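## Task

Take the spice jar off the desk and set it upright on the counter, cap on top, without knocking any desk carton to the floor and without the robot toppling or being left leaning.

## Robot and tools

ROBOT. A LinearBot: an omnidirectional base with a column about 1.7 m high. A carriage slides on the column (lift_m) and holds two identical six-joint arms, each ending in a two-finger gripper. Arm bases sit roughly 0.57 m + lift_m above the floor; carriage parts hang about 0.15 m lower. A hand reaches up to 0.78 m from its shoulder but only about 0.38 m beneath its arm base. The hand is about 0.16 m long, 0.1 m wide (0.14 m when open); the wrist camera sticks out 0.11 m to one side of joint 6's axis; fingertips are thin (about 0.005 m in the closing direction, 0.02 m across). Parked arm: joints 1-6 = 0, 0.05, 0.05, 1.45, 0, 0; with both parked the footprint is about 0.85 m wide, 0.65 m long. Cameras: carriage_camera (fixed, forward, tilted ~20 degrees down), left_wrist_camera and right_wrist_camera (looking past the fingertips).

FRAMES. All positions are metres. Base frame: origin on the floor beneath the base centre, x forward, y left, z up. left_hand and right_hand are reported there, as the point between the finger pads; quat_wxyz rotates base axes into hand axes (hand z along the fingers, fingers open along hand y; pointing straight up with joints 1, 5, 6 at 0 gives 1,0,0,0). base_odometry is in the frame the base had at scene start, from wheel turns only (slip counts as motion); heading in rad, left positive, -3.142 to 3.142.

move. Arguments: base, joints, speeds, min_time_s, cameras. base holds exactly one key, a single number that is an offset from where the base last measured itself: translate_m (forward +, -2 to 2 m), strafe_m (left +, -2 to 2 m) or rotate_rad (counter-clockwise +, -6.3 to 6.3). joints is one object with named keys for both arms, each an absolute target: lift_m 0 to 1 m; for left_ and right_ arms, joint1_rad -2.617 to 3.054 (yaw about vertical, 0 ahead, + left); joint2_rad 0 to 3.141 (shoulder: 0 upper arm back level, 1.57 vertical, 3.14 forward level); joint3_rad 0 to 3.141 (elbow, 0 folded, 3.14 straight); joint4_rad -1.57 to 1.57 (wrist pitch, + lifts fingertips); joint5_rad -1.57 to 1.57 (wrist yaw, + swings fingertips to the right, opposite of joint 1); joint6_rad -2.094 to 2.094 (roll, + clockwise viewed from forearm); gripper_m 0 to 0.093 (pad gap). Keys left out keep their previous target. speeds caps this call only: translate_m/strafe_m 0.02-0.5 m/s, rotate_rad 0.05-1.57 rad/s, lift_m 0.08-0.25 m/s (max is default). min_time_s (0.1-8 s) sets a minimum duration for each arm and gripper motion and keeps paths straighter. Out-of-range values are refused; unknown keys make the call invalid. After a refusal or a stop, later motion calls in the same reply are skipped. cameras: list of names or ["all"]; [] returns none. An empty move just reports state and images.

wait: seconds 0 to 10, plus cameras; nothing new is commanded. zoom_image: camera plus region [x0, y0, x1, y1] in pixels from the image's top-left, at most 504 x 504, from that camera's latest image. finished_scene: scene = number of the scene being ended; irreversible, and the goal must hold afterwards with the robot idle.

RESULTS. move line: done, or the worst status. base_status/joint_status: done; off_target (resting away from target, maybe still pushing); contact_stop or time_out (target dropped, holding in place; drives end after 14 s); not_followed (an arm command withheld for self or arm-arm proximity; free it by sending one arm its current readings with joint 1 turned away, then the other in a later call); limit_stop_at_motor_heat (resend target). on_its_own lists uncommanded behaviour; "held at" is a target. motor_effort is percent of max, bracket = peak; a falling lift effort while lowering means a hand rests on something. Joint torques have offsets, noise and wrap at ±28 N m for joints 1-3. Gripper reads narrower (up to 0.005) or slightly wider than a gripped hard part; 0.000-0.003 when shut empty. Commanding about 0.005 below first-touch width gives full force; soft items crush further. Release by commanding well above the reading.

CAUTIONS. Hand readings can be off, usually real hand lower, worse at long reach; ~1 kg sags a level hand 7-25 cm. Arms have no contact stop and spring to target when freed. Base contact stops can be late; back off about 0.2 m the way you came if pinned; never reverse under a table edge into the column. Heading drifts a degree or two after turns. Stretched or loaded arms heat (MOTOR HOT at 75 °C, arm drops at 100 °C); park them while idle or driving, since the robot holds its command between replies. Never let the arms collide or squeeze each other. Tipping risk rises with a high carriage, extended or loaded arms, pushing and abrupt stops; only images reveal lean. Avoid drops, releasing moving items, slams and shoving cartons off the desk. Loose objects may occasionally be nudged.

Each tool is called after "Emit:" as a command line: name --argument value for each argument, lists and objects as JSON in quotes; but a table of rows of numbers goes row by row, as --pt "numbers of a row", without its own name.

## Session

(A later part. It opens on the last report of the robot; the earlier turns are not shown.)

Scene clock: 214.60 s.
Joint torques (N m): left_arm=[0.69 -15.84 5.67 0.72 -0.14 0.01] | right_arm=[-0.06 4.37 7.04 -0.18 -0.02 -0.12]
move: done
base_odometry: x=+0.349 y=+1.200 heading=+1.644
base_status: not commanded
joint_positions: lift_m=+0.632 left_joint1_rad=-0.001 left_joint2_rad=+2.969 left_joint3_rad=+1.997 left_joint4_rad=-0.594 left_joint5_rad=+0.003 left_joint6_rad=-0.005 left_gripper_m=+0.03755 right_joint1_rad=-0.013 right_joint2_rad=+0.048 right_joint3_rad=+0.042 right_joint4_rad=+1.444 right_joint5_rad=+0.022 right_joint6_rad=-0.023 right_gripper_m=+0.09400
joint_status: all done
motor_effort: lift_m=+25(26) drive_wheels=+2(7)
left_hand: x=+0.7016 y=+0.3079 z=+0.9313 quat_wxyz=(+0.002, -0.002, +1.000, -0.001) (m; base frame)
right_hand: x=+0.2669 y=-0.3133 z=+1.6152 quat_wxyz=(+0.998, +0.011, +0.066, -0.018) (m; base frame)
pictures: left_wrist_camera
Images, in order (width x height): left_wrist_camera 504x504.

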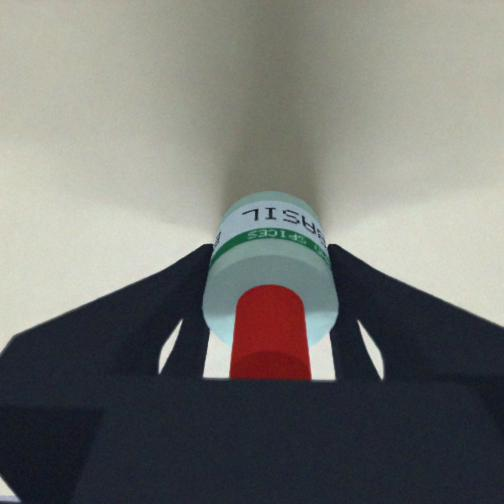

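Emit:
move --joints '{"left_gripper_m": 0.055}' --min_time_s 2 --cameras '["left_wrist_camera"]'

Emit:
move --joints '{"left_gripper_m": 0.092}' --min_time_s 1.5 --cameras '["left_wrist_camera"]'

Emit:
move --joints '{"lift_m": 0.78}' --speeds '{"lift_m": 0.1}' --cameras '["left_wrist_camera", "carriage_camera"]'

Scene clock: 224.57 s.
Joint torques (N m): left_arm=[0.69 -15.82 5.64 0.68 -0.13 0.01] | right_arm=[-0.03 4.36 7.05 -0.18 -0.01 -0.13]
move: done
base_odometry: x=+0.349 y=+1.200 heading=+1.644
base_status: not commanded
joint_positions: lift_m=+0.632 left_joint1_rad=-0.001 left_joint2_rad=+2.969 left_joint3_rad=+1.997 left_joint4_rad=-0.590 left_joint5_rad=+0.003 left_joint6_rad=-0.005 left_gripper_m=+0.05492 right_joint1_rad=-0.013 right_joint2_rad=+0.048 right_joint3_rad=+0.042 right_joint4_rad=+1.444 right_joint5_rad=+0.022 right_joint6_rad=-0.023 right_gripper_m=+0.09400
joint_status: all done
motor_effort: lift_m=+26(26) drive_wheels=+2(6)
left_hand: x=+0.7027 y=+0.3079 z=+0.9313 quat_wxyz=(+0.005, -0.002, +1.000, -0.001) (m; base frame)
right_hand: x=+0.2669 y=-0.3133 z=+1.6151 quat_wxyz=(+0.998, +0.011, +0.066, -0.018) (m; base frame)
pictures: left_wrist_camera
Images, in order (width x height): left_wrist_camera 504x504.

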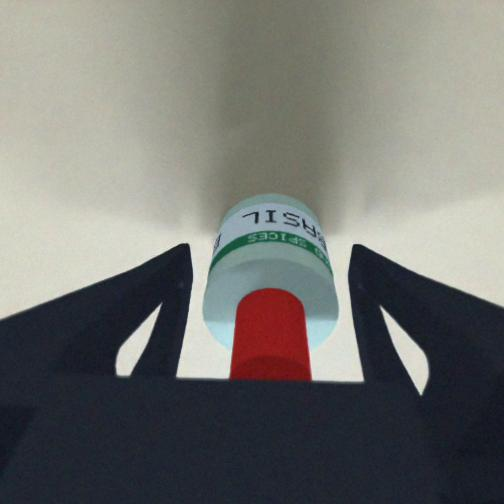

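Scene clock: 226.37 s.
Joint torques (N m): left_arm=[0.64 -15.83 5.64 0.68 -0.14 0.03] | right_arm=[-0.05 4.38 6.97 -0.18 -0.01 -0.12]
move: done
base_odometry: x=+0.349 y=+1.200 heading=+1.644
base_status: not commanded
joint_positions: lift_m=+0.632 left_joint1_rad=-0.001 left_joint2_rad=+2.969 left_joint3_rad=+1.997 left_joint4_rad=-0.590 left_joint5_rad=+0.003 left_joint6_rad=-0.005 left_gripper_m=+0.09190 right_joint1_rad=-0.013 right_joint2_rad=+0.048 right_joint3_rad=+0.042 right_joint4_rad=+1.444 right_joint5_rad=+0.022 right_joint6_rad=-0.023 right_gripper_m=+0.09400
joint_status: all done
motor_effort: lift_m=+25(26) drive_wheels=+4(4)
left_hand: x=+0.7027 y=+0.3079 z=+0.9313 quat_wxyz=(+0.005, -0.002, +1.000, -0.001) (m; base frame)
right_hand: x=+0.2669 y=-0.3133 z=+1.6151 quat_wxyz=(+0.998, +0.011, +0.066, -0.018) (m; base frame)
pictures: left_wrist_camera
Images, in order (width x height): left_wrist_camera 504x504.

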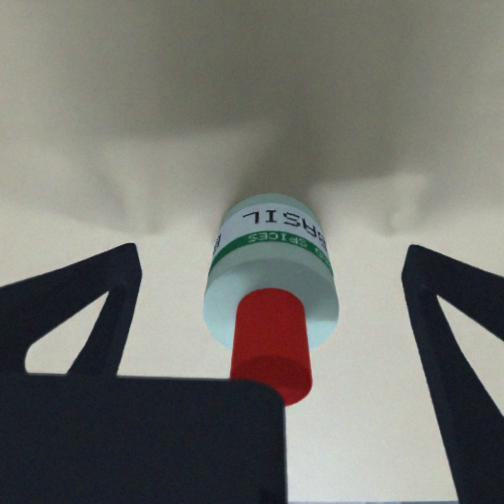

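Scene clock: 228.23 s.
Joint torques (N m): left_arm=[0.7 -16.18 5.71 0.67 -0.15 0] | right_arm=[-0.08 4.44 7.04 -0.18 -0.01 -0.12]
move: done
base_odometry: x=+0.349 y=+1.200 heading=+1.644
base_status: not commanded
joint_positions: lift_m=+0.780 left_joint1_rad=-0.001 left_joint2_rad=+2.972 left_joint3_rad=+1.997 left_joint4_rad=-0.585 left_joint5_rad=+0.003 left_joint6_rad=-0.005 left_gripper_m=+0.09190 right_joint1_rad=-0.013 right_joint2_rad=+0.048 right_joint3_rad=+0.042 right_joint4_rad=+1.444 right_joint5_rad=+0.022 right_joint6_rad=-0.023 right_gripper_m=+0.09400
joint_status: all done
motor_effort: lift_m=+31(38) drive_wheels=+2(7)
left_hand: x=+0.7025 y=+0.3079 z=+1.0773 quat_wxyz=(+0.005, -0.002, +1.000, -0.001) (m; base frame)
right_hand: x=+0.2669 y=-0.3133 z=+1.7626 quat_wxyz=(+0.998, +0.011, +0.066, -0.018) (m; base frame)
pictures: carriage_camera, left_wrist_camera
Images, in order (width x height): carriage_camera 504x504, left_wrist_camera 504x504.

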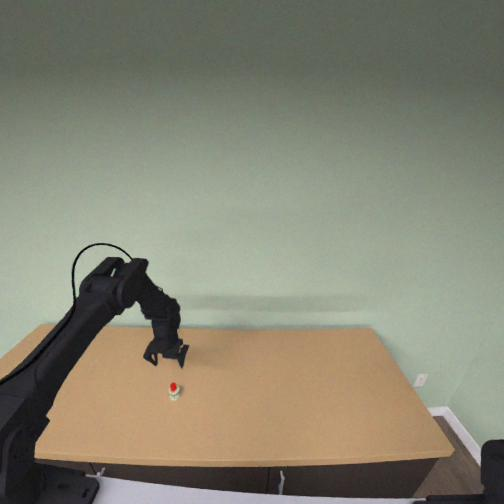

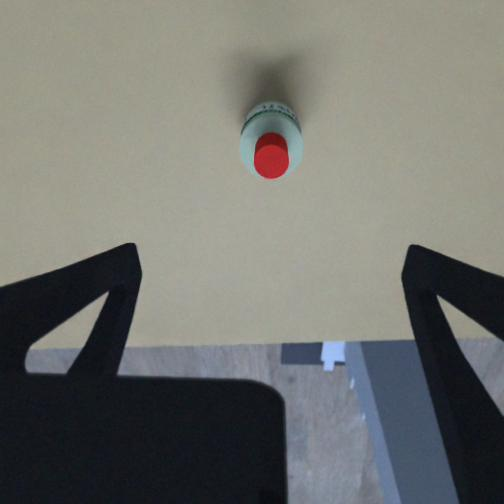

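The jar is standing cap-up on the counter, clear of the gripper.

Emit:
finished_scene --scene 3

The scene is finished: the task was done.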